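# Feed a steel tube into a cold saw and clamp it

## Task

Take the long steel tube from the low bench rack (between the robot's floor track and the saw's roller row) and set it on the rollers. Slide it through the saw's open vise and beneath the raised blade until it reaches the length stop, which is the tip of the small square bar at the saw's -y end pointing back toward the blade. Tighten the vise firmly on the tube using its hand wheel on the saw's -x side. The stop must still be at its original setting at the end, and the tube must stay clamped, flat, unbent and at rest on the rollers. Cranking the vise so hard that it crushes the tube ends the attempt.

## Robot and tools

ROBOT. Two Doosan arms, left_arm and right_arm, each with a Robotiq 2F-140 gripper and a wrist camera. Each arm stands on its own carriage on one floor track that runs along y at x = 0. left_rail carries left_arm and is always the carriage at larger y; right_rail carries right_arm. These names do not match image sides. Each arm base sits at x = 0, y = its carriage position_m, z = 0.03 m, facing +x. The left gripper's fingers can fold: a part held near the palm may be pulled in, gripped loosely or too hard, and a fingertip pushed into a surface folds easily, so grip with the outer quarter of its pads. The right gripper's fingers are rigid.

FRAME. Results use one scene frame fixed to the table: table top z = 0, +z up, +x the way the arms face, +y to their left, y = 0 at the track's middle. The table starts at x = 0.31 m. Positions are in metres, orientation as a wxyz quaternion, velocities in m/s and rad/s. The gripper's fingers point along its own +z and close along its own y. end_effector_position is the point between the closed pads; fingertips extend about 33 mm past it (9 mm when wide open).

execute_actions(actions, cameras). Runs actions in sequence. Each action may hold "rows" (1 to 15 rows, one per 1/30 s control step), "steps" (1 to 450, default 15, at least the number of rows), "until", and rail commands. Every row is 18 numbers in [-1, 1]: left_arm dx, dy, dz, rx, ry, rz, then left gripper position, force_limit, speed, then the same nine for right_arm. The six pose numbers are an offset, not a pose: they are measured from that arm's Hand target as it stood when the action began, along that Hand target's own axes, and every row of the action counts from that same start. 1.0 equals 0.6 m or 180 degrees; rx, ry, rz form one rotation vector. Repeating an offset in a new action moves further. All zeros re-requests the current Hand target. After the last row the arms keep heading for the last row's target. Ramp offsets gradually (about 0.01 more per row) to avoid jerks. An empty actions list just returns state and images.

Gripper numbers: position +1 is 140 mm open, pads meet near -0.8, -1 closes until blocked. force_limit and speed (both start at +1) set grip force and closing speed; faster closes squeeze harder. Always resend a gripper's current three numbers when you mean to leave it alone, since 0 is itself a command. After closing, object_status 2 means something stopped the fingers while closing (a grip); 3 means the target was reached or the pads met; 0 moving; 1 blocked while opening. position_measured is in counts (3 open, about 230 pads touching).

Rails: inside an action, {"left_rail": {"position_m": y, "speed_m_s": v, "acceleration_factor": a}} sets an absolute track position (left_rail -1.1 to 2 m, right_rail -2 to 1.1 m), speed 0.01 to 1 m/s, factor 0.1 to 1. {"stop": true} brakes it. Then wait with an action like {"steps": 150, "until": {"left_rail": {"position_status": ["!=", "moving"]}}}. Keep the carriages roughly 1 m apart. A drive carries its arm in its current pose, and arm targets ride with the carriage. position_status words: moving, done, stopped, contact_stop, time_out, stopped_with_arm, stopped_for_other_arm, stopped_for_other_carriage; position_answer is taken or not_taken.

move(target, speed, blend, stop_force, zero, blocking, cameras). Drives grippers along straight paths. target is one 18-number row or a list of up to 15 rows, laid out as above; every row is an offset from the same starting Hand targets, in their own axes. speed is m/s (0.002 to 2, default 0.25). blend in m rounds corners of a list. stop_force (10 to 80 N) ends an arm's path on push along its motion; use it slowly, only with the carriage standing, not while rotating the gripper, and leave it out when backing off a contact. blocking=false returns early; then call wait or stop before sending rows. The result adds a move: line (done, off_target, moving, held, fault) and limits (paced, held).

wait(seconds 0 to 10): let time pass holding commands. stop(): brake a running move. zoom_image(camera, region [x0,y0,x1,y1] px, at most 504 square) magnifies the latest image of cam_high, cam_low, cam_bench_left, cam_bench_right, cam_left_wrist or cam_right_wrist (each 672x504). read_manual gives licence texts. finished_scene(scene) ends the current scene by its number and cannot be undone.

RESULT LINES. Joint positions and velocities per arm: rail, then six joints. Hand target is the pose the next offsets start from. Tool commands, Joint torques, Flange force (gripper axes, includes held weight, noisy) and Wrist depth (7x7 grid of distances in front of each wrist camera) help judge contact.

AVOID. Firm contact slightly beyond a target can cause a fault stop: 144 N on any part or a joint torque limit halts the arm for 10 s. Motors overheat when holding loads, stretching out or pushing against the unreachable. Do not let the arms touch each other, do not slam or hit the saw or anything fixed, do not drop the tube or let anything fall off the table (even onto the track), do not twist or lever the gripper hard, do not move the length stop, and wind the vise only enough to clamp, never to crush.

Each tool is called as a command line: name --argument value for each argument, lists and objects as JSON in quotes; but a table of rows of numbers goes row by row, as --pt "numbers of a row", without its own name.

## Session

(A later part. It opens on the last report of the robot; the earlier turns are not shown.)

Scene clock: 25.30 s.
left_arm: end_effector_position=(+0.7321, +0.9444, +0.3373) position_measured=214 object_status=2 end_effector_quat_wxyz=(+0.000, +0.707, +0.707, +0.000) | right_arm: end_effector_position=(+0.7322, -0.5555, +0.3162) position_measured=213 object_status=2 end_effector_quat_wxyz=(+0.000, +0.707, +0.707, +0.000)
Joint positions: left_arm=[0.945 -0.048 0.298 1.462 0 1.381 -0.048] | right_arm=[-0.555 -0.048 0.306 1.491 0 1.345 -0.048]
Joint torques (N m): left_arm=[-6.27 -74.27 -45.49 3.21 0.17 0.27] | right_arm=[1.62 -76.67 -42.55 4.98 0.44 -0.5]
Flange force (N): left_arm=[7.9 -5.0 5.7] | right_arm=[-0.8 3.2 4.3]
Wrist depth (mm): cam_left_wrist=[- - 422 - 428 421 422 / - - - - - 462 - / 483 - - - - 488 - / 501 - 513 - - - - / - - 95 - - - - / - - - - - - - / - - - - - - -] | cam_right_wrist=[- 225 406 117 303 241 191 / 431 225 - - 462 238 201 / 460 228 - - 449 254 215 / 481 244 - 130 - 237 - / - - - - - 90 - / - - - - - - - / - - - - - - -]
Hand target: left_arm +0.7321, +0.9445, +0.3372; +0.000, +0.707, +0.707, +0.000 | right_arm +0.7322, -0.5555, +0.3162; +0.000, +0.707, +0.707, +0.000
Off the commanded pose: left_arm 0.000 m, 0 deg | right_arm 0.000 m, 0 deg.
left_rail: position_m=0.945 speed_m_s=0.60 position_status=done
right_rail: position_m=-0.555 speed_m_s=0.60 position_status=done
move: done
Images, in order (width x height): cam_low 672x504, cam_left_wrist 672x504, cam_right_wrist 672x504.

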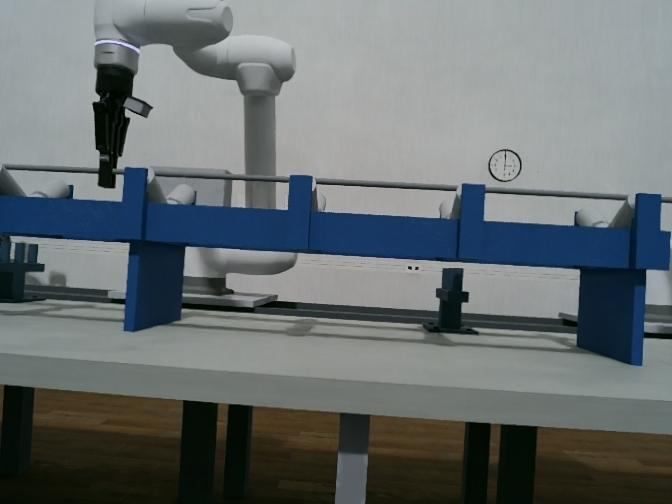

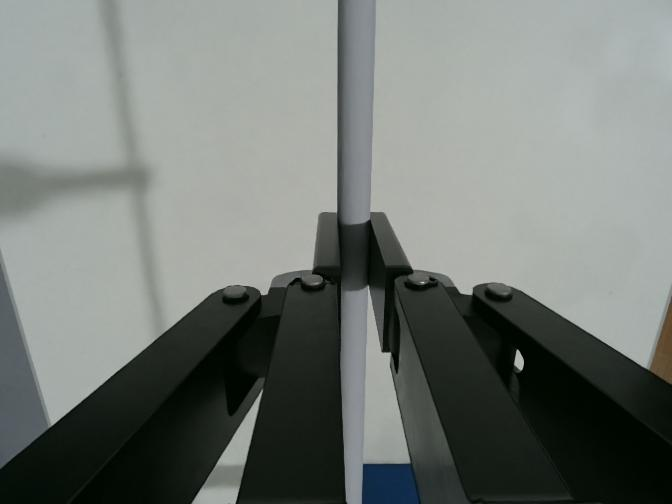

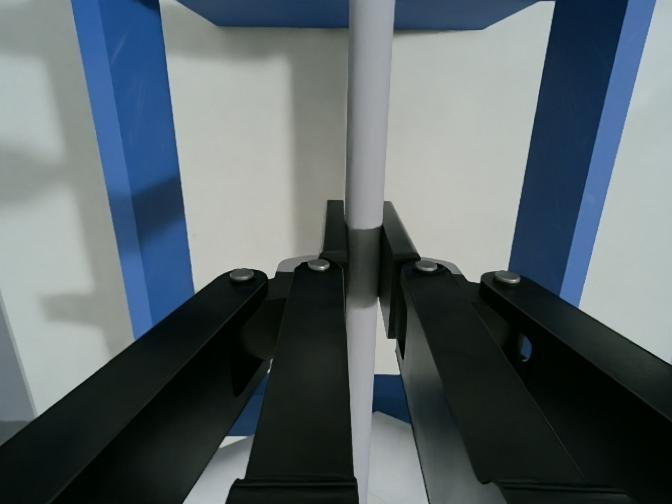

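move --target '[0,0.002,0.08,0,0,0,-1,0,-1,0,0.002,0.08,0,0,0,-1,0,-1]' --speed 0.1 --cameras '[]'

move --target '[0,0,0.025,0,0,0,-1,0,-1,0,0,0.025,0,0,0,-1,0,-1]' --speed 0.01 --stop_force 10 --cameras '["cam_low","cam_left_wrist","cam_right_wrist"]'

Scene clock: 26.57 s.
left_arm: end_effector_position=(+0.7333, +0.9444, +0.2893) position_measured=214 object_status=2 end_effector_quat_wxyz=(+0.000, +0.707, +0.707, +0.000) | right_arm: end_effector_position=(+0.7334, -0.5556, +0.2682) position_measured=213 object_status=2 end_effector_quat_wxyz=(+0.000, +0.707, +0.707, +0.000)
Joint positions: left_arm=[0.945 -0.048 0.318 1.524 0 1.3 -0.048] | right_arm=[-0.555 -0.048 0.328 1.55 0 1.264 -0.048]
Joint torques (N m): left_arm=[-5.88 -75.52 -44.63 3.24 0.15 0.22] | right_arm=[1.26 -78.17 -41.52 4.65 0.41 -0.5]
Flange force (N): left_arm=[7.9 -5.0 5.2] | right_arm=[-1.1 3.8 4.5]
Wrist depth (mm): cam_left_wrist=[- - - - - 381 - / - - 404 - - 402 405 / - - - - 417 - - / 443 489 - - - 460 440 / 489 465 95 - - 464 - / - - - - - - - / - - - - - - -] | cam_right_wrist=[168 357 - 115 293 - 181 / 168 213 376 - - - 180 / 169 200 - 129 399 - 171 / 174 217 - 130 - 221 187 / - - - - - 90 187 / - - - - - - - / - - - - - - -]
Hand target: left_arm +0.7333, +0.9445, +0.2892; +0.000, +0.707, +0.707, +0.000 | right_arm +0.7334, -0.5555, +0.2682; +0.000, +0.707, +0.707, +0.000
Off the commanded pose: left_arm 0.000 m, 0 deg | right_arm 0.000 m, 0 deg.
left_rail: position_m=0.945 speed_m_s=0.60 position_status=done
right_rail: position_m=-0.555 speed_m_s=0.60 position_status=done
move: done
No camera images: "cameras" was empty.

Scene clock: 28.77 s.
left_arm: end_effector_position=(+0.7333, +0.9445, +0.2742) position_measured=214 object_status=2 end_effector_quat_wxyz=(+0.000, +0.707, +0.707, +0.000) | right_arm: end_effector_position=(+0.7334, -0.5555, +0.2546) position_measured=213 object_status=2 end_effector_quat_wxyz=(+0.000, +0.707, +0.707, +0.000)
Joint positions: left_arm=[0.945 -0.048 0.325 1.542 0 1.274 -0.048] | right_arm=[-0.555 -0.048 0.335 1.566 0 1.241 -0.048]
Joint torques (N m): left_arm=[-5.55 -74.37 -43.35 3.55 0.13 0.24] | right_arm=[0.86 -63.33 -33.16 4.57 -0.93 -0.47]
Flange force (N): left_arm=[7.4 -5.2 3.2] | right_arm=[-0.7 -1.5 -14.9]
Wrist depth (mm): cam_left_wrist=[- - 355 - 372 363 - / 387 402 382 - 390 - - / - - - - 402 - - / - 425 427 - - - 433 / - - 95 - - 95 459 / - - - - - - - / - - - - - - -] | cam_right_wrist=[168 - 340 116 307 351 173 / 168 195 - - 387 - 180 / 161 202 380 128 388 - 172 / 169 213 411 130 122 - 179 / - - - - - 90 170 / - - - - - - - / - - - - - - -]
Hand target: left_arm +0.7333, +0.9445, +0.2742; +0.000, +0.707, +0.707, +0.000 | right_arm +0.7334, -0.5555, +0.2546; +0.000, +0.707, +0.707, +0.000 (not the last commanded pose)
Off the commanded pose: left_arm 0.000 m, 0 deg | right_arm 0.001 m, 0 deg.
left_rail: position_m=0.945 speed_m_s=0.60 position_status=done
right_rail: position_m=-0.555 speed_m_s=0.60 position_status=done
move: contact (right_arm)
Images, in order (width x height): cam_low 672x504, cam_left_wrist 672x504, cam_right_wrist 672x504.

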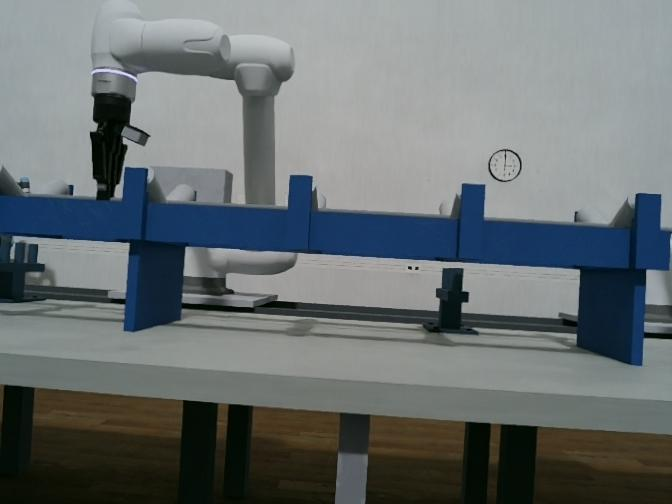

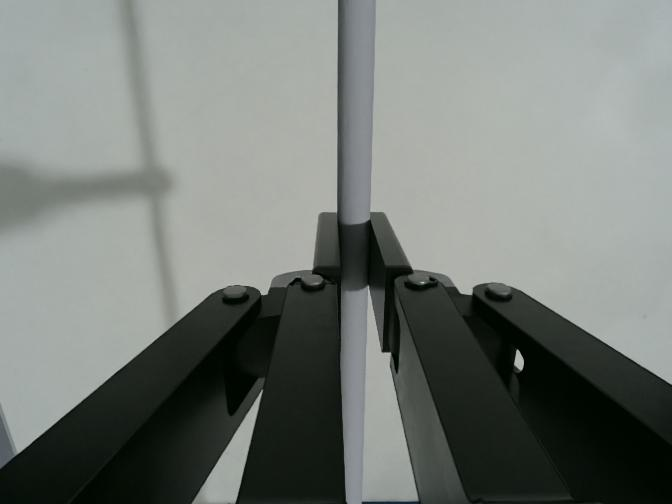

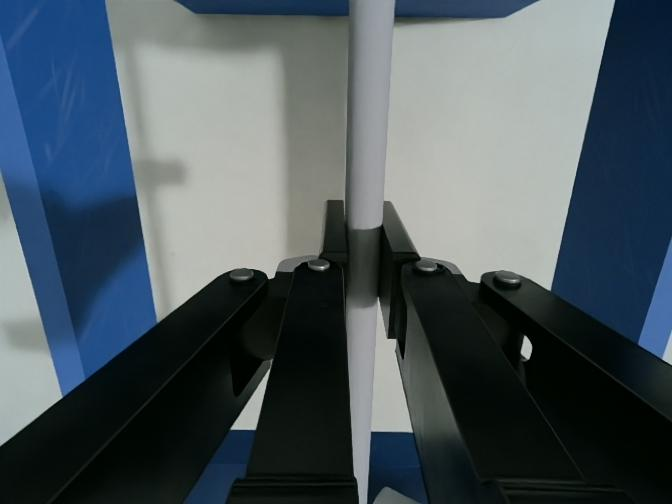

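move --pt "0 -0.001 0 0 0 0 -1 0 -1 0 -0.001 -0.002 0 0 0 -1 0 -1" --pt "0 -0.001 0 0 0 0 -1 0 -1 0 -0.001 -0.002 0 0 0 -0.3 0 -1" --speed 0.05 --cameras '[]'

Scene clock: 31.13 s.
left_arm: end_effector_position=(+0.7327, +0.9445, +0.2743) position_measured=214 object_status=2 end_effector_quat_wxyz=(+0.000, +0.707, +0.707, +0.000) | right_arm: end_effector_position=(+0.7328, -0.5555, +0.2558) position_measured=167 object_status=0 end_effector_quat_wxyz=(+0.000, +0.707, +0.707, +0.000)
Joint positions: left_arm=[0.945 -0.048 0.324 1.544 0 1.274 -0.048] | right_arm=[-0.555 -0.048 0.333 1.566 0 1.243 -0.048]
Joint torques (N m): left_arm=[-4.1 -74.14 -42.72 4.21 0.45 0.29] | right_arm=[-0.12 -75.42 -39.37 4.02 0.37 -0.62]
Flange force (N): left_arm=[5.6 -4.4 2.8] | right_arm=[1.1 3.3 1.3]
Wrist depth (mm): cam_left_wrist=[- - 367 - 366 - - / - 383 - - 375 384 377 / - - - - 412 414 - / - - 419 - 422 - 440 / - - 95 - - - - / - - - - - - - / - - - - - - -] | cam_right_wrist=[167 - 349 - 306 357 174 / 168 201 - 122 359 368 181 / 160 199 401 - 393 390 172 / 168 199 113 133 127 116 180 / - - 82 - - 90 - / - - - - - - - / - - - 257 - - -]
Hand target: left_arm +0.7327, +0.9445, +0.2742; +0.000, +0.707, +0.707, +0.000 | right_arm +0.7328, -0.5555, +0.2558; +0.000, +0.707, +0.707, +0.000
Off the commanded pose: left_arm 0.000 m, 0 deg | right_arm 0.000 m, 0 deg.
left_rail: position_m=0.945 speed_m_s=0.60 position_status=done
right_rail: position_m=-0.555 speed_m_s=0.60 position_status=done
move: done
No camera images: "cameras" was empty.

Open left, then raise both.

move --pt "0 0 0 0 0 0 -0.3 0 -1 0 0 -0 0 0 0 -0.3 0 -1" --pt "0 0 -0.08 0 0 0 -0.3 0 -1 0 0 -0.3 0 0 0 -0.3 0 -1" --speed 0.2 --cameras '["cam_left_wrist","cam_right_wrist"]'

Scene clock: 33.87 s.
left_arm: end_effector_position=(+0.7327, +0.9445, +0.3222) position_measured=167 object_status=3 end_effector_quat_wxyz=(+0.000, +0.707, +0.707, +0.000) | right_arm: end_effector_position=(+0.7327, -0.5555, +0.4359) position_measured=167 object_status=3 end_effector_quat_wxyz=(+0.000, +0.707, +0.707, +0.000)
Joint positions: left_arm=[0.945 -0.048 0.304 1.481 0 1.356 -0.048] | right_arm=[-0.555 -0.048 0.283 1.305 0 1.554 -0.048]
Joint torques (N m): left_arm=[-4.52 -71.93 -43.13 4.08 0.16 0.28] | right_arm=[0.15 -72.28 -41.95 4.23 0.37 -0.58]
Flange force (N): left_arm=[5.2 -4.8 1.8] | right_arm=[0.6 2.3 0.6]
Wrist depth (mm): cam_left_wrist=[- 406 405 406 - - 401 / - 424 432 - 439 439 - / - - - - 437 457 - / - 487 468 - 139 - - / - 84 96 - - 93 - / - - - - - - - / - - - - - - -] | cam_right_wrist=[519 297 330 292 284 319 512 / 540 549 - - - 347 541 / - - 415 - 566 343 593 / - - 120 177 149 345 1447 / - - 82 381 - 90 1526 / - - - 366 - - - / - - - 755 - - -]
Hand target: left_arm +0.7327, +0.9445, +0.3222; +0.000, +0.707, +0.707, +0.000 | right_arm +0.7328, -0.5555, +0.4358; +0.000, +0.707, +0.707, +0.000
Off the commanded pose: left_arm 0.000 m, 0 deg | right_arm 0.000 m, 0 deg.
left_rail: position_m=0.945 speed_m_s=0.60 position_status=done
right_rail: position_m=-0.555 speed_m_s=0.60 position_status=done
move: done
Images, in order (width x height): cam_left_wrist 672x504, cam_right_wrist 672x504.

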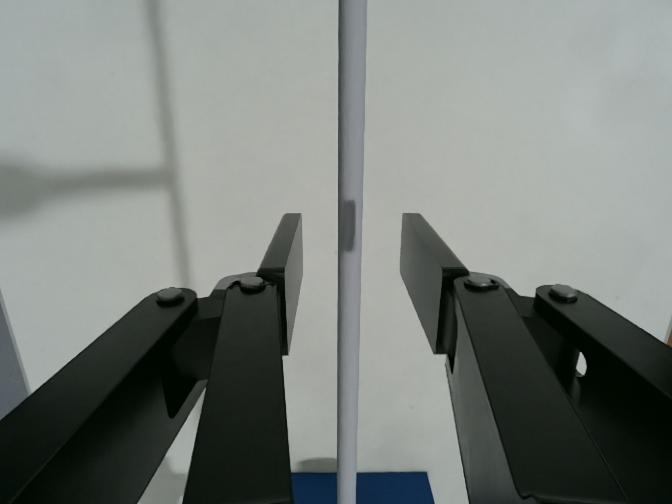

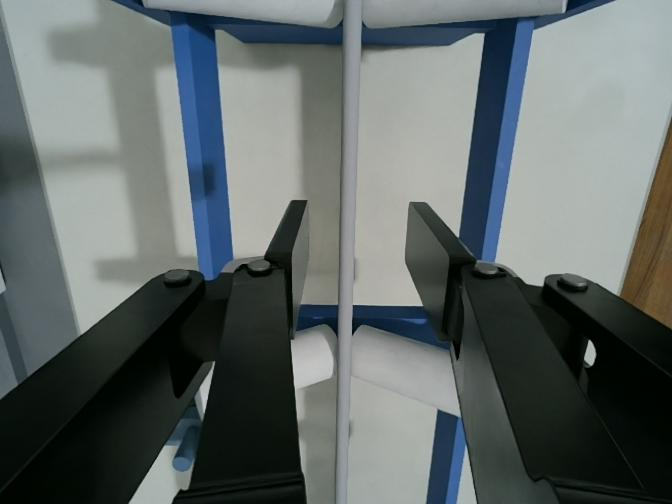

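execute_actions --actions '[{"left_rail":{"position_m":1.575},"steps":1}]' --cameras '[]'

move --pt "0 0 0 0 0 0 -0.3 0 -1 0 -0.35 -0.35 0 0 0 -0.3 0 -1" --pt "0 0 0 0 0 0 -0.3 0 -1 0 -0.72 -0.545 -0.2187 0.2187 0.4648 -0.3 0 -1" --speed 0.6 --blend '[0.05,0]' --cameras '["cam_left_wrist","cam_right_wrist"]'

Scene clock: 38.00 s.
left_arm: end_effector_position=(+0.7327, +1.5744, +0.3222) position_measured=167 object_status=3 end_effector_quat_wxyz=(+0.000, +0.707, +0.707, +0.000) | right_arm: end_effector_position=(+0.7328, -0.5555, +0.4358) position_measured=167 object_status=3 end_effector_quat_wxyz=(+0.000, +0.707, +0.707, +0.000)
Joint positions: left_arm=[1.575 -0.048 0.304 1.481 0 1.356 -0.048] | right_arm=[-0.555 -0.048 0.283 1.305 0 1.554 -0.048]
Joint torques (N m): left_arm=[-4.88 -71.9 -43.17 4.07 0.16 0.3] | right_arm=[0.07 -72.94 -41.67 4.25 0.33 -0.62]
Flange force (N): left_arm=[7.0 -5.2 1.9] | right_arm=[1.1 4.0 0.1]
Wrist depth (mm): cam_left_wrist=[- - - 410 422 408 440 / - - - 426 447 - 453 / - - - - 457 457 - / - - - - 139 477 490 / - 84 96 532 - 94 485 / - - - - - - - / - - - 601 - - -] | cam_right_wrist=[- 515 329 447 286 296 - / - 540 355 - - 318 570 / - - 563 - 570 341 576 / - - 343 614 149 604 1393 / - - 82 427 - 90 1506 / - - - - - - - / - - - 738 - - -]
Hand target: left_arm +0.7327, +1.5744, +0.3222; +0.000, +0.707, +0.707, +0.000 | right_arm +0.7328, -0.5555, +0.4358; +0.000, +0.707, +0.707, +0.000
Tool commands: left_gripper/position=-0.3 left_gripper/force_limit=+0.0 left_gripper/speed=-1.0 right_gripper/position=-0.3 right_gripper/force_limit=+0.0 right_gripper/speed=-1.0
Off the commanded pose: left_arm 0.000 m, 0 deg | right_arm 0.000 m, 0 deg.
left_rail: position_m=1.575 speed_m_s=0.60 position_status=done
right_rail: position_m=-0.555 speed_m_s=0.60 position_status=done
No camera images: "cameras" was empty.

Scene clock: 40.90 s.
left_arm: end_effector_position=(+0.7327, +1.5745, +0.3222) position_measured=167 object_status=3 end_effector_quat_wxyz=(+0.000, +0.707, +0.707, +0.000) | right_arm: end_effector_position=(+0.3011, -0.5552, +0.7628) position_measured=167 object_status=3 end_effector_quat_wxyz=(+0.001, +0.905, -0.001, +0.425)
Joint positions: left_arm=[1.575 -0.048 0.304 1.481 0 1.356 -0.048] | right_arm=[-0.555 -0.852 -0.741 1.669 0.616 1.546 0.925]
Joint torques (N m): left_arm=[-4.58 -71.97 -43.18 4.08 0.19 0.31] | right_arm=[0.83 35.14 -33.25 4.01 -1.34 -0.58]
Flange force (N): left_arm=[5.9 -5.1 1.7] | right_arm=[0.0 0.0 0.0]
Wrist depth (mm): cam_left_wrist=[- 406 - 411 406 402 - / - - - - 433 434 - / 458 455 - - 438 - - / - - - 152 165 - 481 / - 83 96 236 - 94 89 / - - - 245 - - - / - - - - - - -] | cam_right_wrist=[2894 2857 2932 2821 2932 3095 2932 / 2532 2591 2561 2561 2622 2591 2653 / 906 881 925 936 944 884 940 / 960 782 100 768 137 743 768 / - - 82 990 - 90 - / - - - 881 - - - / - - - - - - -]
Hand target: left_arm +0.7327, +1.5745, +0.3222; +0.000, +0.707, +0.707, +0.000 | right_arm +0.3007, -0.5555, +0.7627; +0.000, +0.905, +0.000, +0.426
Off the commanded pose: left_arm 0.000 m, 0 deg | right_arm 0.001 m, 0 deg.
left_rail: position_m=1.575 speed_m_s=0.60 position_status=done
right_rail: position_m=-0.555 speed_m_s=0.60 position_status=done
move: done; limits=paced
Images, in order (width x height): cam_left_wrist 672x504, cam_right_wrist 672x504.

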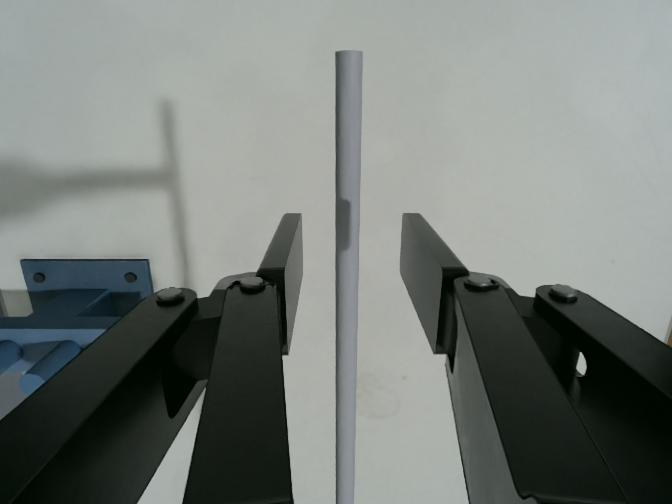

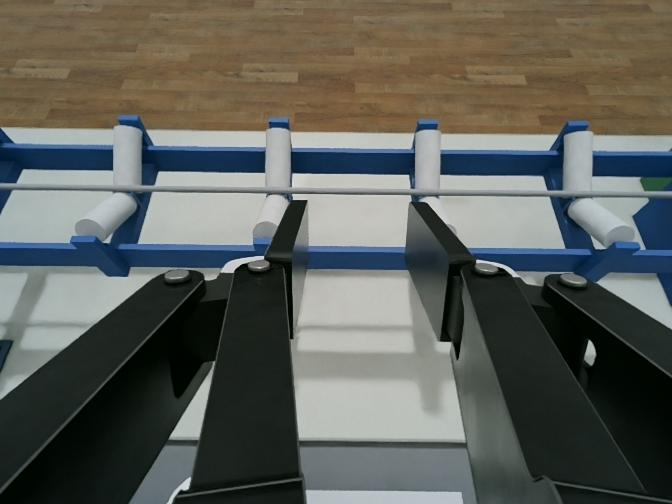

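execute_actions --actions '[{"right_rail":{"position_m":-1.87},"rows":[[0,0,0,0,0,0,-0.3,0,-1,0,0,0,0,0,0,-1,0,0.5]],"steps":1}]' --cameras '[]'

move --pt "0 -0.002 0.0697 0 0 0 -0.3 0 -1 0 0 0 0 0 0 -1 0 0.5" --pt "0 -0.002 0.0697 0 0 0 -1 0 -1 0 0 0 0 0 0 -1 0 0.5" --speed 0.1 --cameras '["cam_left_wrist","cam_right_wrist"]'

Scene clock: 44.40 s.
left_arm: end_effector_position=(+0.7327, +1.5745, +0.3222) position_measured=167 object_status=3 end_effector_quat_wxyz=(+0.000, +0.707, +0.707, +0.000) | right_arm: end_effector_position=(+0.3010, -1.6956, +0.7628) position_measured=234 object_status=3 end_effector_quat_wxyz=(+0.001, +0.905, -0.001, +0.426) end_effector_velocity=(+0.000, -0.337, +0.000) end_effector_angular_velocity=(+0.000, +0.000, +0.000)
Joint positions: left_arm=[1.575 -0.048 0.304 1.481 0 1.356 -0.048] | right_arm=[-1.695 -0.872 -0.742 1.669 0.629 1.555 0.912]
Joint velocities: left_arm=[within noise] | right_arm=[-0.337 -0.001 0 0 0 0 -0.001]
Joint torques (N m): left_arm=[-4.69 -71.93 -43.1 4.07 0.17 0.31] | right_arm=[0.01 32.92 -33.94 4.07 -1.21 -0.57]
Flange force (N): left_arm=[5.9 -4.9 1.7] | right_arm=[0.0 0.0 0.0]
Wrist depth (mm): cam_left_wrist=[404 403 401 404 403 402 419 / 421 424 427 417 440 450 430 / - 447 - - - 455 - / - - - - 138 - - / - 83 96 - - 93 88 / - - - - - - - / - - - 267 - - -] | cam_right_wrist=[2932 2932 2751 512 3011 3011 2894 / 2532 2561 541 - 2653 2561 2591 / 932 828 838 825 847 835 - / 813 761 785 121 790 - - / - - - - - - - / - - - - - - - / - - - - - - -]
Hand target: left_arm +0.7327, +1.5745, +0.3222; +0.000, +0.707, +0.707, +0.000 | right_arm +0.3007, -1.6959, +0.7627; +0.000, +0.905, +0.000, +0.426
Off the commanded pose: left_arm 0.000 m, 0 deg | right_arm 0.000 m, 0 deg.
left_rail: position_m=1.575 speed_m_s=0.60 position_status=done
right_rail: position_m=-1.695 position_m_goal=-1.870 speed_m_s=0.60 position_status=moving position_answer=taken
not at rest: the robot was still moving 3 seconds after this call's last action.
No camera images: "cameras" was empty.

Scene clock: 47.27 s.
left_arm: end_effector_position=(+0.7315, +1.5745, +0.2804) position_measured=232 object_status=0 end_effector_quat_wxyz=(+0.000, +0.707, +0.707, +0.000) | right_arm: end_effector_position=(+0.3007, -1.8705, +0.7627) position_measured=234 object_status=3 end_effector_quat_wxyz=(+0.000, +0.905, +0.000, +0.426)
Joint positions: left_arm=[1.575 -0.048 0.319 1.539 0 1.284 -0.048] | right_arm=[-1.87 -0.899 -0.743 1.67 0.647 1.569 0.895]
Joint torques (N m): left_arm=[-4.57 -72.15 -41.97 4 0.19 0.29] | right_arm=[-0.28 35.54 -32.89 4.05 -1.33 -0.61]
Flange force (N): left_arm=[5.4 -4.9 0.8] | right_arm=[0.0 0.0 0.0]
Wrist depth (mm): cam_left_wrist=[- - - 369 - 369 371 / 394 384 411 - - 388 391 / 400 416 - - 416 426 435 / - 432 - 122 - - - / 415 - 94 - 89 - 462 / - - - - - - - / - - - - - - -] | cam_right_wrist=[2857 420 - 2971 3011 2971 2932 / 2622 - 2321 2622 2504 2622 2653 / 884 816 822 838 802 - 1651 / 776 776 790 121 1051 - - / - - - - - - 948 / - - - - - - - / - - - - - - -]
Hand target: left_arm +0.7315, +1.5745, +0.2804; +0.000, +0.707, +0.707, +0.000 | right_arm +0.3007, -1.8705, +0.7627; +0.000, +0.905, +0.000, +0.426
Off the commanded pose: left_arm 0.000 m, 0 deg | right_arm 0.000 m, 0 deg.
left_rail: position_m=1.575 speed_m_s=0.60 position_status=done
right_rail: position_m=-1.870 speed_m_s=0.60 position_status=done
move: done
Images, in order (width x height): cam_left_wrist 672x504, cam_right_wrist 672x504.

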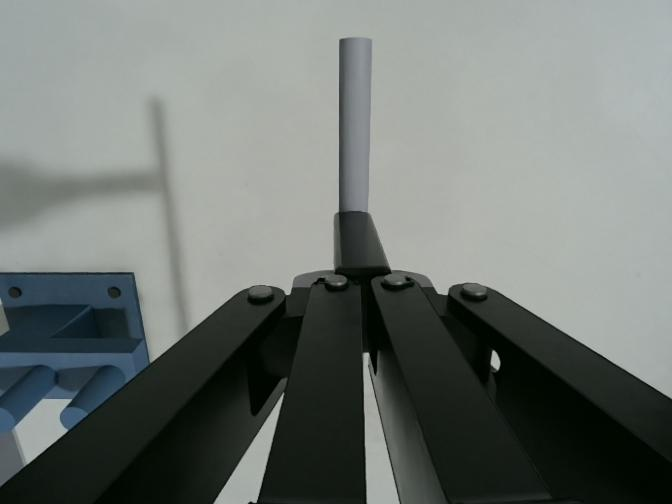

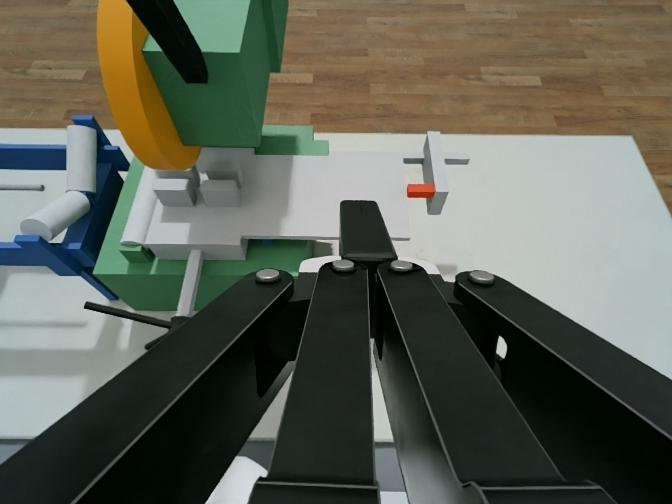

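move --pt "0 0 -0.01 0 0 0 -0.3 0 0 0 0 0 0 0 0 -1 0 0.5" --pt "0 0 0.02 0 0 0 -0.3 0 0 0 0 0 0 0 0 -1 0 0.5" --speed 0.1 --cameras '["cam_left_wrist"]'

zoom_image --camera "cam_left_wrist" --region '[220, 20, 480, 380]'

Scene clock: 48.90 s.
left_arm: end_effector_position=(+0.7315, +1.5745, +0.2685) position_measured=167 object_status=3 end_effector_quat_wxyz=(+0.000, +0.707, +0.707, +0.000) | right_arm: end_effector_position=(+0.3007, -1.8705, +0.7627) position_measured=234 object_status=3 end_effector_quat_wxyz=(+0.000, +0.905, +0.000, +0.426)
Joint positions: left_arm=[1.575 -0.048 0.325 1.553 0 1.263 -0.048] | right_arm=[-1.87 -0.899 -0.743 1.67 0.647 1.569 0.895]
Joint torques (N m): left_arm=[-4.48 -72.93 -42.12 3.97 0.24 0.25] | right_arm=[-0.05 35.65 -33.05 4.06 -1.31 -0.59]
Flange force (N): left_arm=[5.4 -4.9 1.3] | right_arm=[0.0 0.0 0.0]
Wrist depth (mm): cam_left_wrist=[356 - 358 355 366 363 362 / - - 383 - - 366 - / - - - - 405 - 405 / - - - 155 139 425 - / - 83 96 - - 93 - / - - - - - - - / - - - - - - -] | cam_right_wrist=[2971 440 717 2971 2932 3011 2971 / 2532 513 - 2591 2622 2717 2591 / 899 825 825 844 838 - 3979 / 793 804 802 121 1046 1109 - / 952 - - - - 97 - / - - - - - - - / - - - - - - -]
Hand target: left_arm +0.7315, +1.5745, +0.2684; +0.000, +0.707, +0.707, +0.000 | right_arm +0.3007, -1.8705, +0.7627; +0.000, +0.905, +0.000, +0.426
Off the commanded pose: left_arm 0.000 m, 0 deg | right_arm 0.000 m, 0 deg.
left_rail: position_m=1.575 speed_m_s=0.60 position_status=done
right_rail: position_m=-1.870 speed_m_s=0.60 position_status=done
move: done
Images, in order (width x height): cam_left_wrist 672x504.

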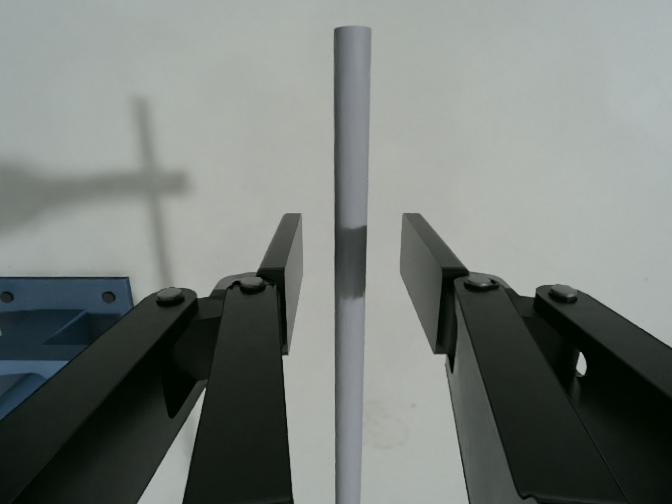

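Scaled by 1.400 from the camera's 672x504 image, which has a finer 960x720 frame.

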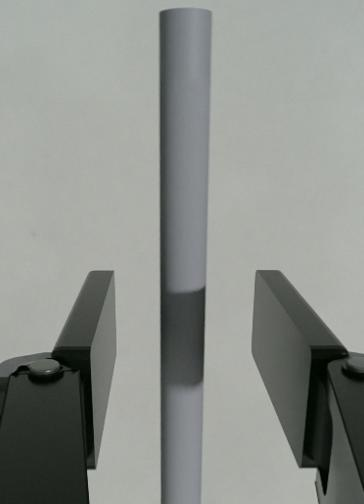

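move --pt "0 0 0.003 0 0 0 -0.3 0 -1 0 0 0 0 0 0 -1 0 0.5" --pt "0 0 0.003 0 0 0 -1 0 -1 0 0 0 0 0 0 -1 0 0.5" --speed 0.1 --cameras '["cam_left_wrist"]'

wait --seconds 0.8 --cameras '[]'

Scene clock: 51.27 s.
left_arm: end_effector_position=(+0.7315, +1.5745, +0.2666) position_measured=214 object_status=0 end_effector_quat_wxyz=(+0.000, +0.707, +0.707, +0.000) | right_arm: end_effector_position=(+0.3007, -1.8705, +0.7627) position_measured=234 object_status=3 end_effector_quat_wxyz=(+0.000, +0.905, +0.000, +0.426)
Joint positions: left_arm=[1.575 -0.048 0.326 1.555 0 1.26 -0.048] | right_arm=[-1.87 -0.899 -0.743 1.67 0.647 1.569 0.895]
Joint torques (N m): left_arm=[-4.59 -73.05 -41.93 3.97 0.25 0.31] | right_arm=[-0.06 35.62 -33.13 3.97 -1.33 -0.59]
Flange force (N): left_arm=[5.8 -4.6 1.3] | right_arm=[0.0 0.0 0.0]
Wrist depth (mm): cam_left_wrist=[362 355 354 354 - - 360 / 375 366 374 - 385 - - / 382 - 396 - - 387 - / - 431 - - 429 425 428 / - - 95 - - - 440 / - - - - - - - / - - - - - - -] | cam_right_wrist=[2932 456 - 2932 3011 2971 2932 / 2532 - - 2653 2622 2561 2504 / 884 796 819 847 831 1224 - / 768 761 782 121 - - 1036 / - - - - - - 917 / - - - - - - - / - - - - - - -]
Hand target: left_arm +0.7315, +1.5745, +0.2666; +0.000, +0.707, +0.707, +0.000 | right_arm +0.3007, -1.8705, +0.7627; +0.000, +0.905, +0.000, +0.426
Off the commanded pose: left_arm 0.000 m, 0 deg | right_arm 0.000 m, 0 deg.
left_rail: position_m=1.575 speed_m_s=0.60 position_status=done
right_rail: position_m=-1.870 speed_m_s=0.60 position_status=done
move: done
Images, in order (width x height): cam_left_wrist 672x504.

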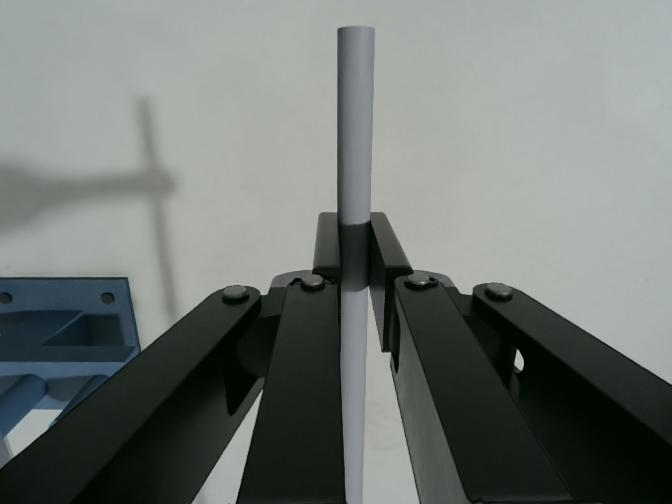

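Scene clock: 52.07 s.
left_arm: end_effector_position=(+0.7315, +1.5745, +0.2666) position_measured=214 object_status=2 end_effector_quat_wxyz=(+0.000, +0.707, +0.707, +0.000) | right_arm: end_effector_position=(+0.3007, -1.8705, +0.7627) position_measured=234 object_status=3 end_effector_quat_wxyz=(+0.000, +0.905, +0.000, +0.426)
Joint positions: left_arm=[1.575 -0.048 0.326 1.555 0 1.26 -0.048] | right_arm=[-1.87 -0.899 -0.743 1.67 0.647 1.569 0.895]
Joint torques (N m): left_arm=[-4.55 -73.36 -41.98 3.98 0.29 0.31] | right_arm=[0.24 35.79 -33.02 4 -1.27 -0.58]
Flange force (N): left_arm=[5.7 -4.2 1.5] | right_arm=[0.0 0.0 0.0]
Wrist depth (mm): cam_left_wrist=[- - 370 - 358 345 363 / - - - - - - - / - - - - - - 416 / 432 - - - - 428 - / 412 430 95 - - - 458 / - - - - - - - / - - - - - - -] | cam_right_wrist=[2932 424 - 2971 2932 3052 3011 / 2476 - - 2561 2653 2653 2591 / 910 807 825 841 864 - 1204 / 771 735 766 121 1061 - 1087 / - - - - - - - / - - - - - - - / - - - - - - -]
Hand target: left_arm +0.7315, +1.5745, +0.2666; +0.000, +0.707, +0.707, +0.000 | right_arm +0.3007, -1.8705, +0.7627; +0.000, +0.905, +0.000, +0.426
Tool commands: left_gripper/position=-1.0 left_gripper/force_limit=+0.0 left_gripper/speed=-1.0 right_gripper/position=-1.0 right_gripper/force_limit=+0.0 right_gripper/speed=+0.5
Off the commanded pose: left_arm 0.000 m, 0 deg | right_arm 0.000 m, 0 deg.
left_rail: position_m=1.575 speed_m_s=0.60 position_status=done
right_rail: position_m=-1.870 speed_m_s=0.60 position_status=done
wait: 0.80 s
No camera images: "cameras" was empty.

move --target '[0,0,-0.019,0,0,0,-1,0,-1,0,0,0,0,0,0,-1,0,0.5]' --speed 0.1 --cameras '[]'

execute_actions --actions '[{"left_rail":{"position_m":1.3,"speed_m_s":0.12,"acceleration_factor":0.3},"steps":150,"until":{"left_rail":{"position_status":["!=","moving"]}}}]' --cameras '["cam_left_wrist","cam_right_wrist"]'

zoom_image --camera "cam_right_wrist" --region '[0, 80, 300, 300]'

Scene clock: 53.33 s.
left_arm: end_effector_position=(+0.7315, +1.5745, +0.2780) position_measured=214 object_status=2 end_effector_quat_wxyz=(+0.000, +0.707, +0.707, +0.000) | right_arm: end_effector_position=(+0.3007, -1.8705, +0.7627) position_measured=234 object_status=3 end_effector_quat_wxyz=(+0.000, +0.905, +0.000, +0.426)
Joint positions: left_arm=[1.575 -0.048 0.32 1.542 0 1.28 -0.048] | right_arm=[-1.87 -0.899 -0.743 1.67 0.647 1.569 0.895]
Joint torques (N m): left_arm=[-4.45 -73.96 -43 3.79 0.24 0.29] | right_arm=[0.15 35.55 -33.03 4.03 -1.26 -0.61]
Flange force (N): left_arm=[6.1 -4.6 3.1] | right_arm=[0.0 0.0 0.0]
Wrist depth (mm): cam_left_wrist=[- 369 369 - 372 373 383 / - 402 - - 390 390 381 / - - 406 - 412 412 - / 440 447 - - 414 433 - / 420 - 95 - - 95 - / - - - - - - - / - - - - - - -] | cam_right_wrist=[2932 461 577 2857 3011 3011 2971 / 2561 - 2063 2532 2653 2685 2591 / 884 816 825 841 810 - - / 782 802 779 121 - - - / 948 - - - - - - / - - - - - - - / - - - - - - -]
Hand target: left_arm +0.7315, +1.5745, +0.2780; +0.000, +0.707, +0.707, +0.000 | right_arm +0.3007, -1.8705, +0.7627; +0.000, +0.905, +0.000, +0.426
Off the commanded pose: left_arm 0.000 m, 0 deg | right_arm 0.000 m, 0 deg.
left_rail: position_m=1.575 speed_m_s=0.60 position_status=done
right_rail: position_m=-1.870 speed_m_s=0.60 position_status=done
move: done
No camera images: "cameras" was empty.

Scene clock: 56.57 s.
left_arm: end_effector_position=(+0.7315, +1.2995, +0.2780) position_measured=214 object_status=2 end_effector_quat_wxyz=(+0.000, +0.707, +0.707, +0.000) | right_arm: end_effector_position=(+0.3007, -1.8705, +0.7627) position_measured=234 object_status=3 end_effector_quat_wxyz=(+0.000, +0.905, +0.000, +0.426)
Joint positions: left_arm=[1.3 -0.048 0.32 1.542 0 1.28 -0.048] | right_arm=[-1.87 -0.899 -0.743 1.67 0.647 1.569 0.895]
Joint torques (N m): left_arm=[-4.72 -74.35 -43.34 3.71 0.23 0.3] | right_arm=[0.06 35.62 -32.92 4.05 -1.3 -0.63]
Flange force (N): left_arm=[6.2 -4.6 3.4] | right_arm=[0.0 0.0 0.0]
Wrist depth (mm): cam_left_wrist=[276 372 373 - 362 - - / - 384 388 142 - 388 - / 409 - 395 - 422 415 426 / - 430 434 151 430 - 451 / - - 95 - - - - / - - - - - - - / - - - - - - -] | cam_right_wrist=[2971 456 - 2971 3011 2932 2971 / 2504 - 3011 2532 2532 2591 2653 / 884 857 816 835 857 - 1273 / 776 779 785 121 787 - 1131 / 902 - - - - - - / - - - - - - - / - - - - - - -]
Hand target: left_arm +0.7315, +1.2995, +0.2780; +0.000, +0.707, +0.707, +0.000 | right_arm +0.3007, -1.8705, +0.7627; +0.000, +0.905, +0.000, +0.426
Tool commands: left_gripper/position=-1.0 left_gripper/force_limit=+0.0 left_gripper/speed=-1.0 right_gripper/position=-1.0 right_gripper/force_limit=+0.0 right_gripper/speed=+0.5
Off the commanded pose: left_arm 0.000 m, 0 deg | right_arm 0.000 m, 0 deg.
left_rail: position_m=1.300 speed_m_s=0.12 position_status=done
right_rail: position_m=-1.870 speed_m_s=0.60 position_status=done
Images, in order (width x height): cam_left_wrist 672x504, cam_right_wrist 672x504.

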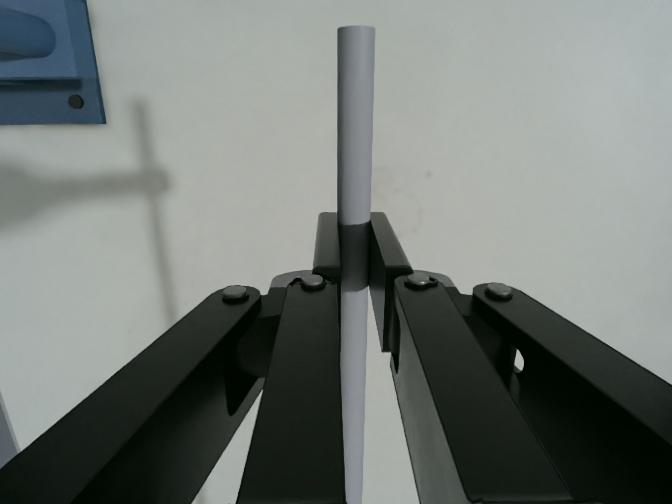

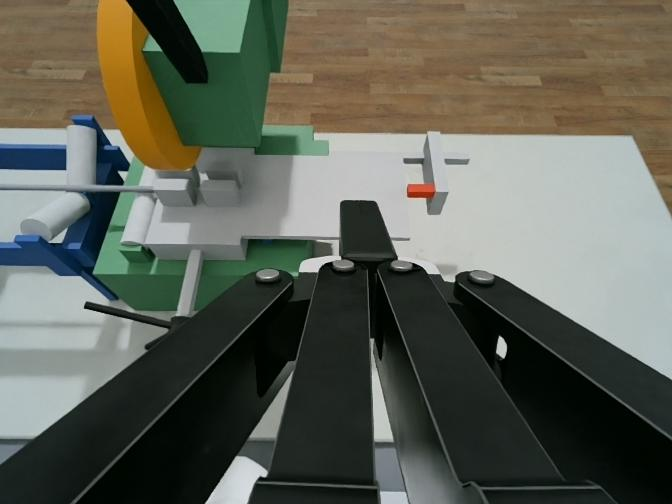

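Scaled by 1.680 from the camera's 672x504 image, which has a finer 960x720 frame.

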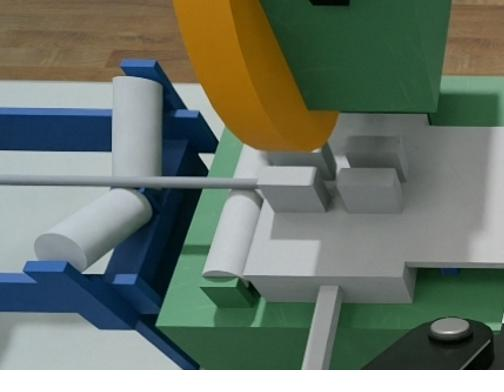

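move --target '[-0.25,0,0,0,0,0,-1,0,-1,0,0,0,0,0,0,-1,0,0.5]' --speed 0.04 --stop_force 10 --cameras '["cam_left_wrist","cam_right_wrist"]'

zoom_image --camera "cam_right_wrist" --region '[100, 120, 300, 260]'

Scene clock: 61.63 s.
left_arm: end_effector_position=(+0.7315, +1.1494, +0.2780) position_measured=214 object_status=2 end_effector_quat_wxyz=(+0.000, +0.707, +0.707, +0.000) | right_arm: end_effector_position=(+0.3007, -1.8705, +0.7627) position_measured=234 object_status=3 end_effector_quat_wxyz=(+0.000, +0.905, +0.000, +0.426)
Joint positions: left_arm=[1.3 -0.249 0.344 1.509 0 1.289 -0.249] | right_arm=[-1.87 -0.899 -0.743 1.67 0.647 1.569 0.895]
Joint torques (N m): left_arm=[-4.8 -76.71 -43.56 3.58 0.13 0.24] | right_arm=[0.09 35.64 -33.05 3.99 -1.29 -0.58]
Flange force (N): left_arm=[7.3 -3.7 3.4] | right_arm=[0.0 0.0 0.0]
Wrist depth (mm): cam_left_wrist=[367 383 - - 372 375 367 / - 389 - 141 - - - / 408 - 408 - - - - / 435 443 431 - 438 440 - / 462 - 95 - - 95 - / - - - - - - - / - - - - - - -] | cam_right_wrist=[2857 488 554 2932 3011 2932 3052 / 2622 541 607 2561 2532 2561 2591 / 895 864 819 841 841 - - / 782 881 768 121 763 1022 - / 928 - - - - 97 - / - - - - - - - / - - - - - - -]
Hand target: left_arm +0.7315, +1.1494, +0.2780; +0.000, +0.707, +0.707, +0.000 | right_arm +0.3007, -1.8705, +0.7627; +0.000, +0.905, +0.000, +0.426
Off the commanded pose: left_arm 0.000 m, 0 deg | right_arm 0.000 m, 0 deg.
left_rail: position_m=1.300 speed_m_s=0.12 position_status=done
right_rail: position_m=-1.870 speed_m_s=0.60 position_status=done
move: done
Images, in order (width x height): cam_left_wrist 672x504, cam_right_wrist 672x504.

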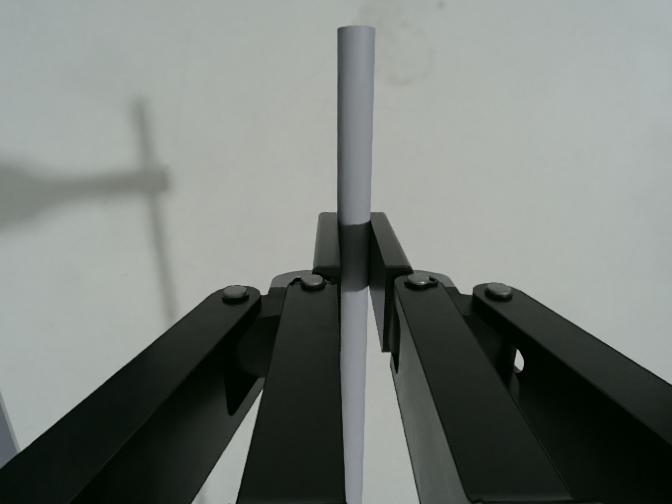

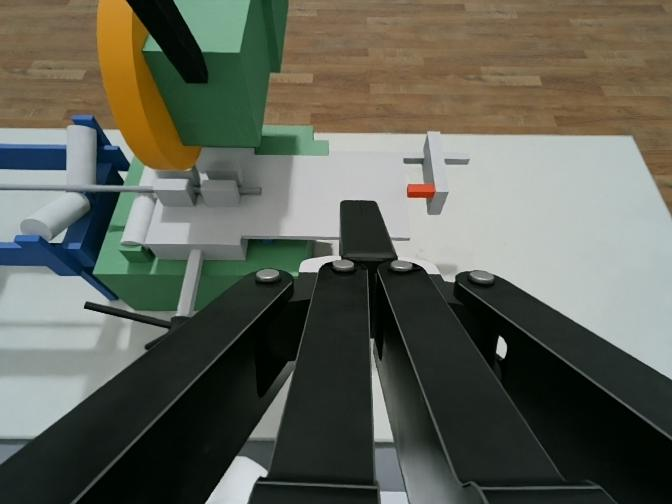

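Scaled by 2.520 from the camera's 672x504 image, which has a finer 960x720 frame.

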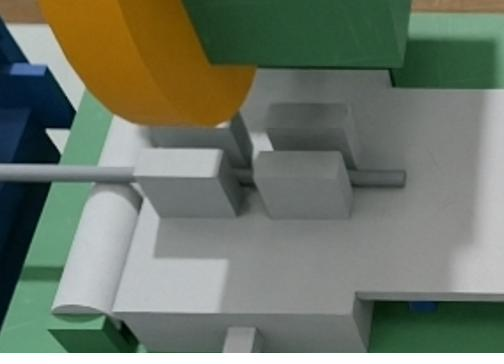

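execute_actions --actions '[{"left_rail":{"position_m":1.1,"speed_m_s":0.12,"acceleration_factor":0.3},"steps":150,"until":{"left_rail":{"position_status":["!=","moving"]}}}]' --cameras '["cam_right_wrist"]'

zoom_image --camera "cam_right_wrist" --region '[300, 120, 500, 260]'

Scene clock: 64.67 s.
left_arm: end_effector_position=(+0.7315, +0.9495, +0.2780) position_measured=214 object_status=2 end_effector_quat_wxyz=(+0.000, +0.707, +0.707, +0.000) | right_arm: end_effector_position=(+0.3007, -1.8705, +0.7627) position_measured=234 object_status=3 end_effector_quat_wxyz=(+0.000, +0.905, +0.000, +0.426)
Joint positions: left_arm=[1.1 -0.249 0.344 1.509 0 1.289 -0.249] | right_arm=[-1.87 -0.899 -0.743 1.67 0.647 1.569 0.895]
Joint torques (N m): left_arm=[-4.66 -76.51 -43.45 3.79 0.21 0.28] | right_arm=[0.24 35.65 -33.05 3.97 -1.28 -0.6]
Flange force (N): left_arm=[7.6 -3.8 3.3] | right_arm=[0.0 0.0 0.0]
Wrist depth (mm): cam_left_wrist=[366 360 372 - - - - / - 389 - - - - - / 423 - 414 - - - - / - - 440 - 429 426 - / 476 - 95 - - - - / - - - - - - - / - - - - - - -] | cam_right_wrist=[2932 441 497 2894 2971 2857 3011 / 2591 - 622 2622 2532 2685 2504 / 899 807 822 841 877 1259 1311 / 825 793 761 121 - - - / 1051 - - - - - - / - - - - - - - / - - - - - - -]
Hand target: left_arm +0.7315, +0.9495, +0.2780; +0.000, +0.707, +0.707, +0.000 | right_arm +0.3007, -1.8705, +0.7627; +0.000, +0.905, +0.000, +0.426
Tool commands: left_gripper/position=-1.0 left_gripper/force_limit=+0.0 left_gripper/speed=-1.0 right_gripper/position=-1.0 right_gripper/force_limit=+0.0 right_gripper/speed=+0.5
Off the commanded pose: left_arm 0.000 m, 0 deg | right_arm 0.000 m, 0 deg.
left_rail: position_m=1.100 speed_m_s=0.12 position_status=done
right_rail: position_m=-1.870 speed_m_s=0.60 position_status=done
Images, in order (width x height): cam_right_wrist 672x504.

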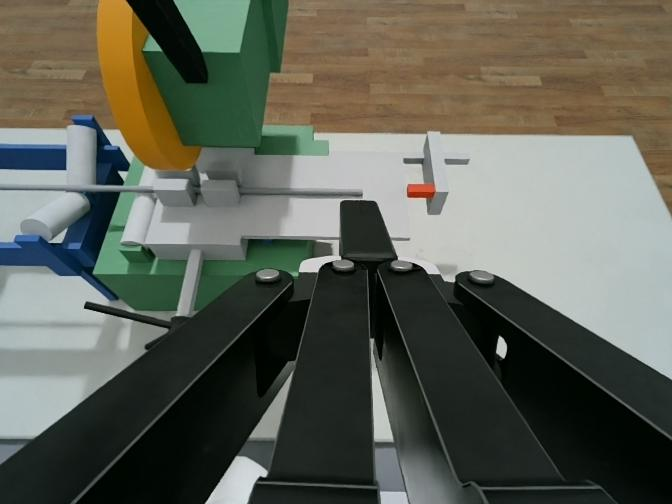

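Scaled by 2.520 from the camera's 672x504 image, which has a finer 960x720 frame.

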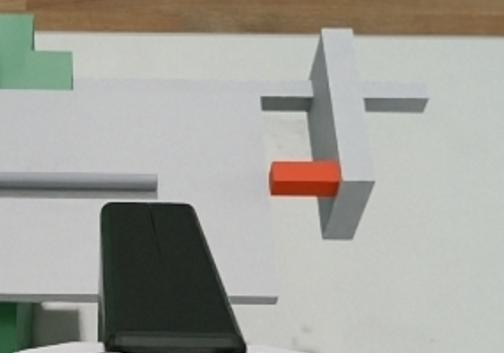

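execute_actions --actions '[{"left_rail":{"position_m":1.025,"speed_m_s":0.1,"acceleration_factor":0.25},"steps":150,"until":{"left_rail":{"position_status":["!=","moving"]}}}]' --cameras '["cam_right_wrist"]'

zoom_image --camera "cam_right_wrist" --region '[370, 160, 450, 220]'

Scene clock: 66.70 s.
left_arm: end_effector_position=(+0.7315, +0.8745, +0.2780) position_measured=214 object_status=2 end_effector_quat_wxyz=(+0.000, +0.707, +0.707, +0.000) | right_arm: end_effector_position=(+0.3007, -1.8705, +0.7627) position_measured=234 object_status=3 end_effector_quat_wxyz=(+0.000, +0.905, +0.000, +0.426)
Joint positions: left_arm=[1.025 -0.249 0.344 1.509 0 1.289 -0.249] | right_arm=[-1.87 -0.899 -0.743 1.67 0.647 1.569 0.895]
Joint torques (N m): left_arm=[-4.69 -76.74 -43.65 3.69 0.15 0.31] | right_arm=[0.14 35.66 -33 3.97 -1.27 -0.59]
Flange force (N): left_arm=[7.3 -3.8 3.4] | right_arm=[0.0 0.0 0.0]
Wrist depth (mm): cam_left_wrist=[- - - 360 370 - 372 / 401 397 - - 376 - - / 390 411 - - - - 421 / - 429 - - 429 - - / 467 - 95 - - - - / - - - - - - - / - - - - - - -] | cam_right_wrist=[2894 459 761 2894 3011 2971 2932 / 2476 597 2504 2653 2561 2532 2561 / 902 816 825 847 864 1185 - / 793 831 771 121 - - - / - - - - - - 928 / - - - - - - - / - - - - - - -]
Hand target: left_arm +0.7315, +0.8745, +0.2780; +0.000, +0.707, +0.707, +0.000 | right_arm +0.3007, -1.8705, +0.7627; +0.000, +0.905, +0.000, +0.426
Tool commands: left_gripper/position=-1.0 left_gripper/force_limit=+0.0 left_gripper/speed=-1.0 right_gripper/position=-1.0 right_gripper/force_limit=+0.0 right_gripper/speed=+0.5
Off the commanded pose: left_arm 0.000 m, 0 deg | right_arm 0.000 m, 0 deg.
left_rail: position_m=1.025 speed_m_s=0.10 position_status=done
right_rail: position_m=-1.870 speed_m_s=0.60 position_status=done
Images, in order (width x height): cam_right_wrist 672x504.

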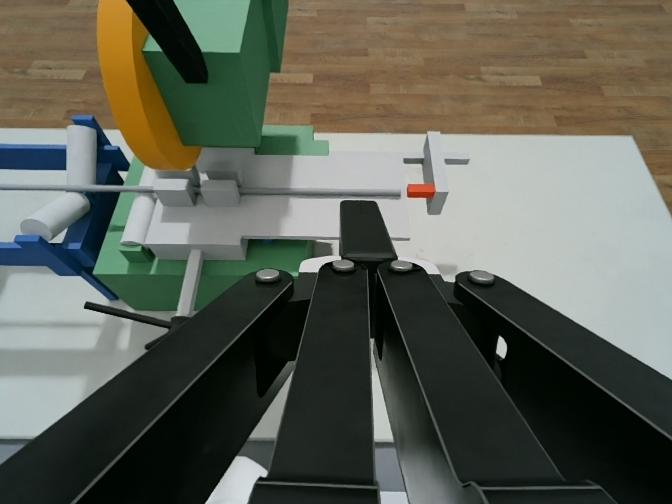

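Scaled by 6.300 from the camera's 672x504 image, which has a finer 960x720 frame.

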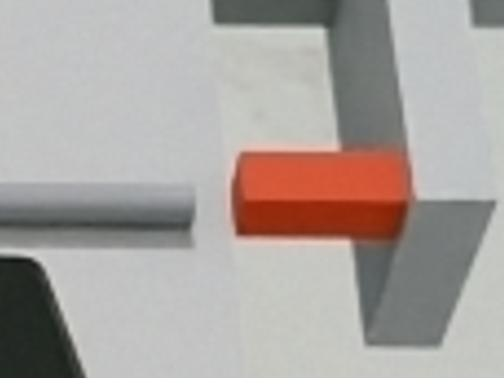

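move --target '[-0.0165,0,0,0,0,0,-1,0,-1,0,0,0,0,0,0,-1,0,0.5]' --speed 0.02 --stop_force 10 --cameras '["cam_right_wrist"]'

zoom_image --camera "cam_right_wrist" --region '[370, 160, 450, 220]'

Scene clock: 68.10 s.
left_arm: end_effector_position=(+0.7315, +0.8646, +0.2780) position_measured=214 object_status=2 end_effector_quat_wxyz=(+0.000, +0.707, +0.707, +0.000) | right_arm: end_effector_position=(+0.3007, -1.8705, +0.7627) position_measured=234 object_status=3 end_effector_quat_wxyz=(+0.000, +0.905, +0.000, +0.426)
Joint positions: left_arm=[1.025 -0.262 0.347 1.504 0 1.29 -0.262] | right_arm=[-1.87 -0.899 -0.743 1.67 0.647 1.569 0.895]
Joint torques (N m): left_arm=[-5.35 -76.95 -43.64 3.58 0.12 0.29] | right_arm=[0.09 35.91 -33.16 4.05 -1.37 -0.61]
Flange force (N): left_arm=[8.2 -3.7 3.2] | right_arm=[0.0 0.0 0.0]
Wrist depth (mm): cam_left_wrist=[360 - 364 360 363 359 375 / - 377 395 - - - 395 / 408 411 - - 414 - - / - - 432 - - - - / - - 95 - - - - / - - - - - - - / - - - - - - -] | cam_right_wrist=[2857 484 550 3095 2971 2857 3011 / 2504 521 609 2476 2561 2561 2591 / 877 813 825 835 844 1288 - / 753 761 785 121 1114 - 1032 / - - - - - - - / - - - - - - - / - - - - - - -]
Hand target: left_arm +0.7315, +0.8646, +0.2780; +0.000, +0.707, +0.707, +0.000 | right_arm +0.3007, -1.8705, +0.7627; +0.000, +0.905, +0.000, +0.426
Off the commanded pose: left_arm 0.000 m, 0 deg | right_arm 0.000 m, 0 deg.
left_rail: position_m=1.025 speed_m_s=0.10 position_status=done
right_rail: position_m=-1.870 speed_m_s=0.60 position_status=done
move: done
Images, in order (width x height): cam_right_wrist 672x504.

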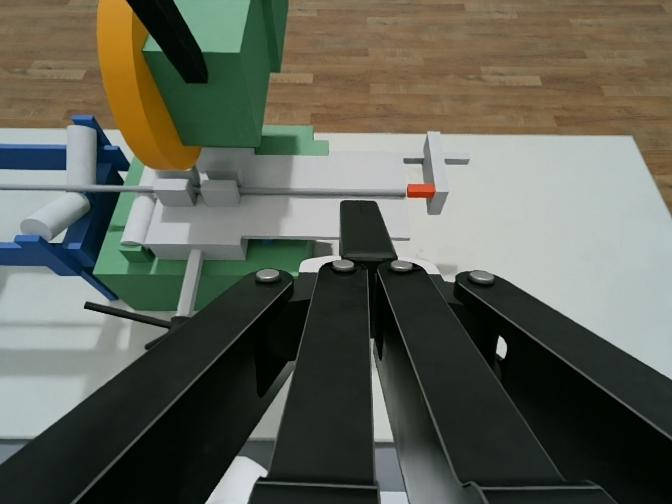

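Scaled by 6.300 from the camera's 672x504 image, which has a finer 960x720 frame.

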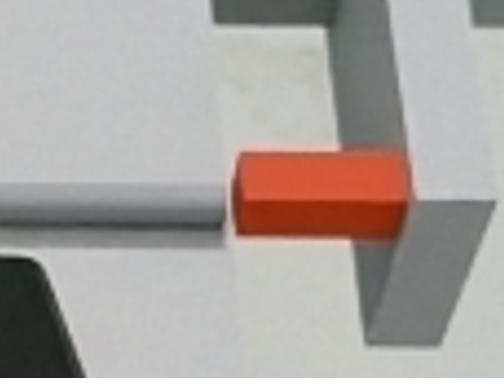

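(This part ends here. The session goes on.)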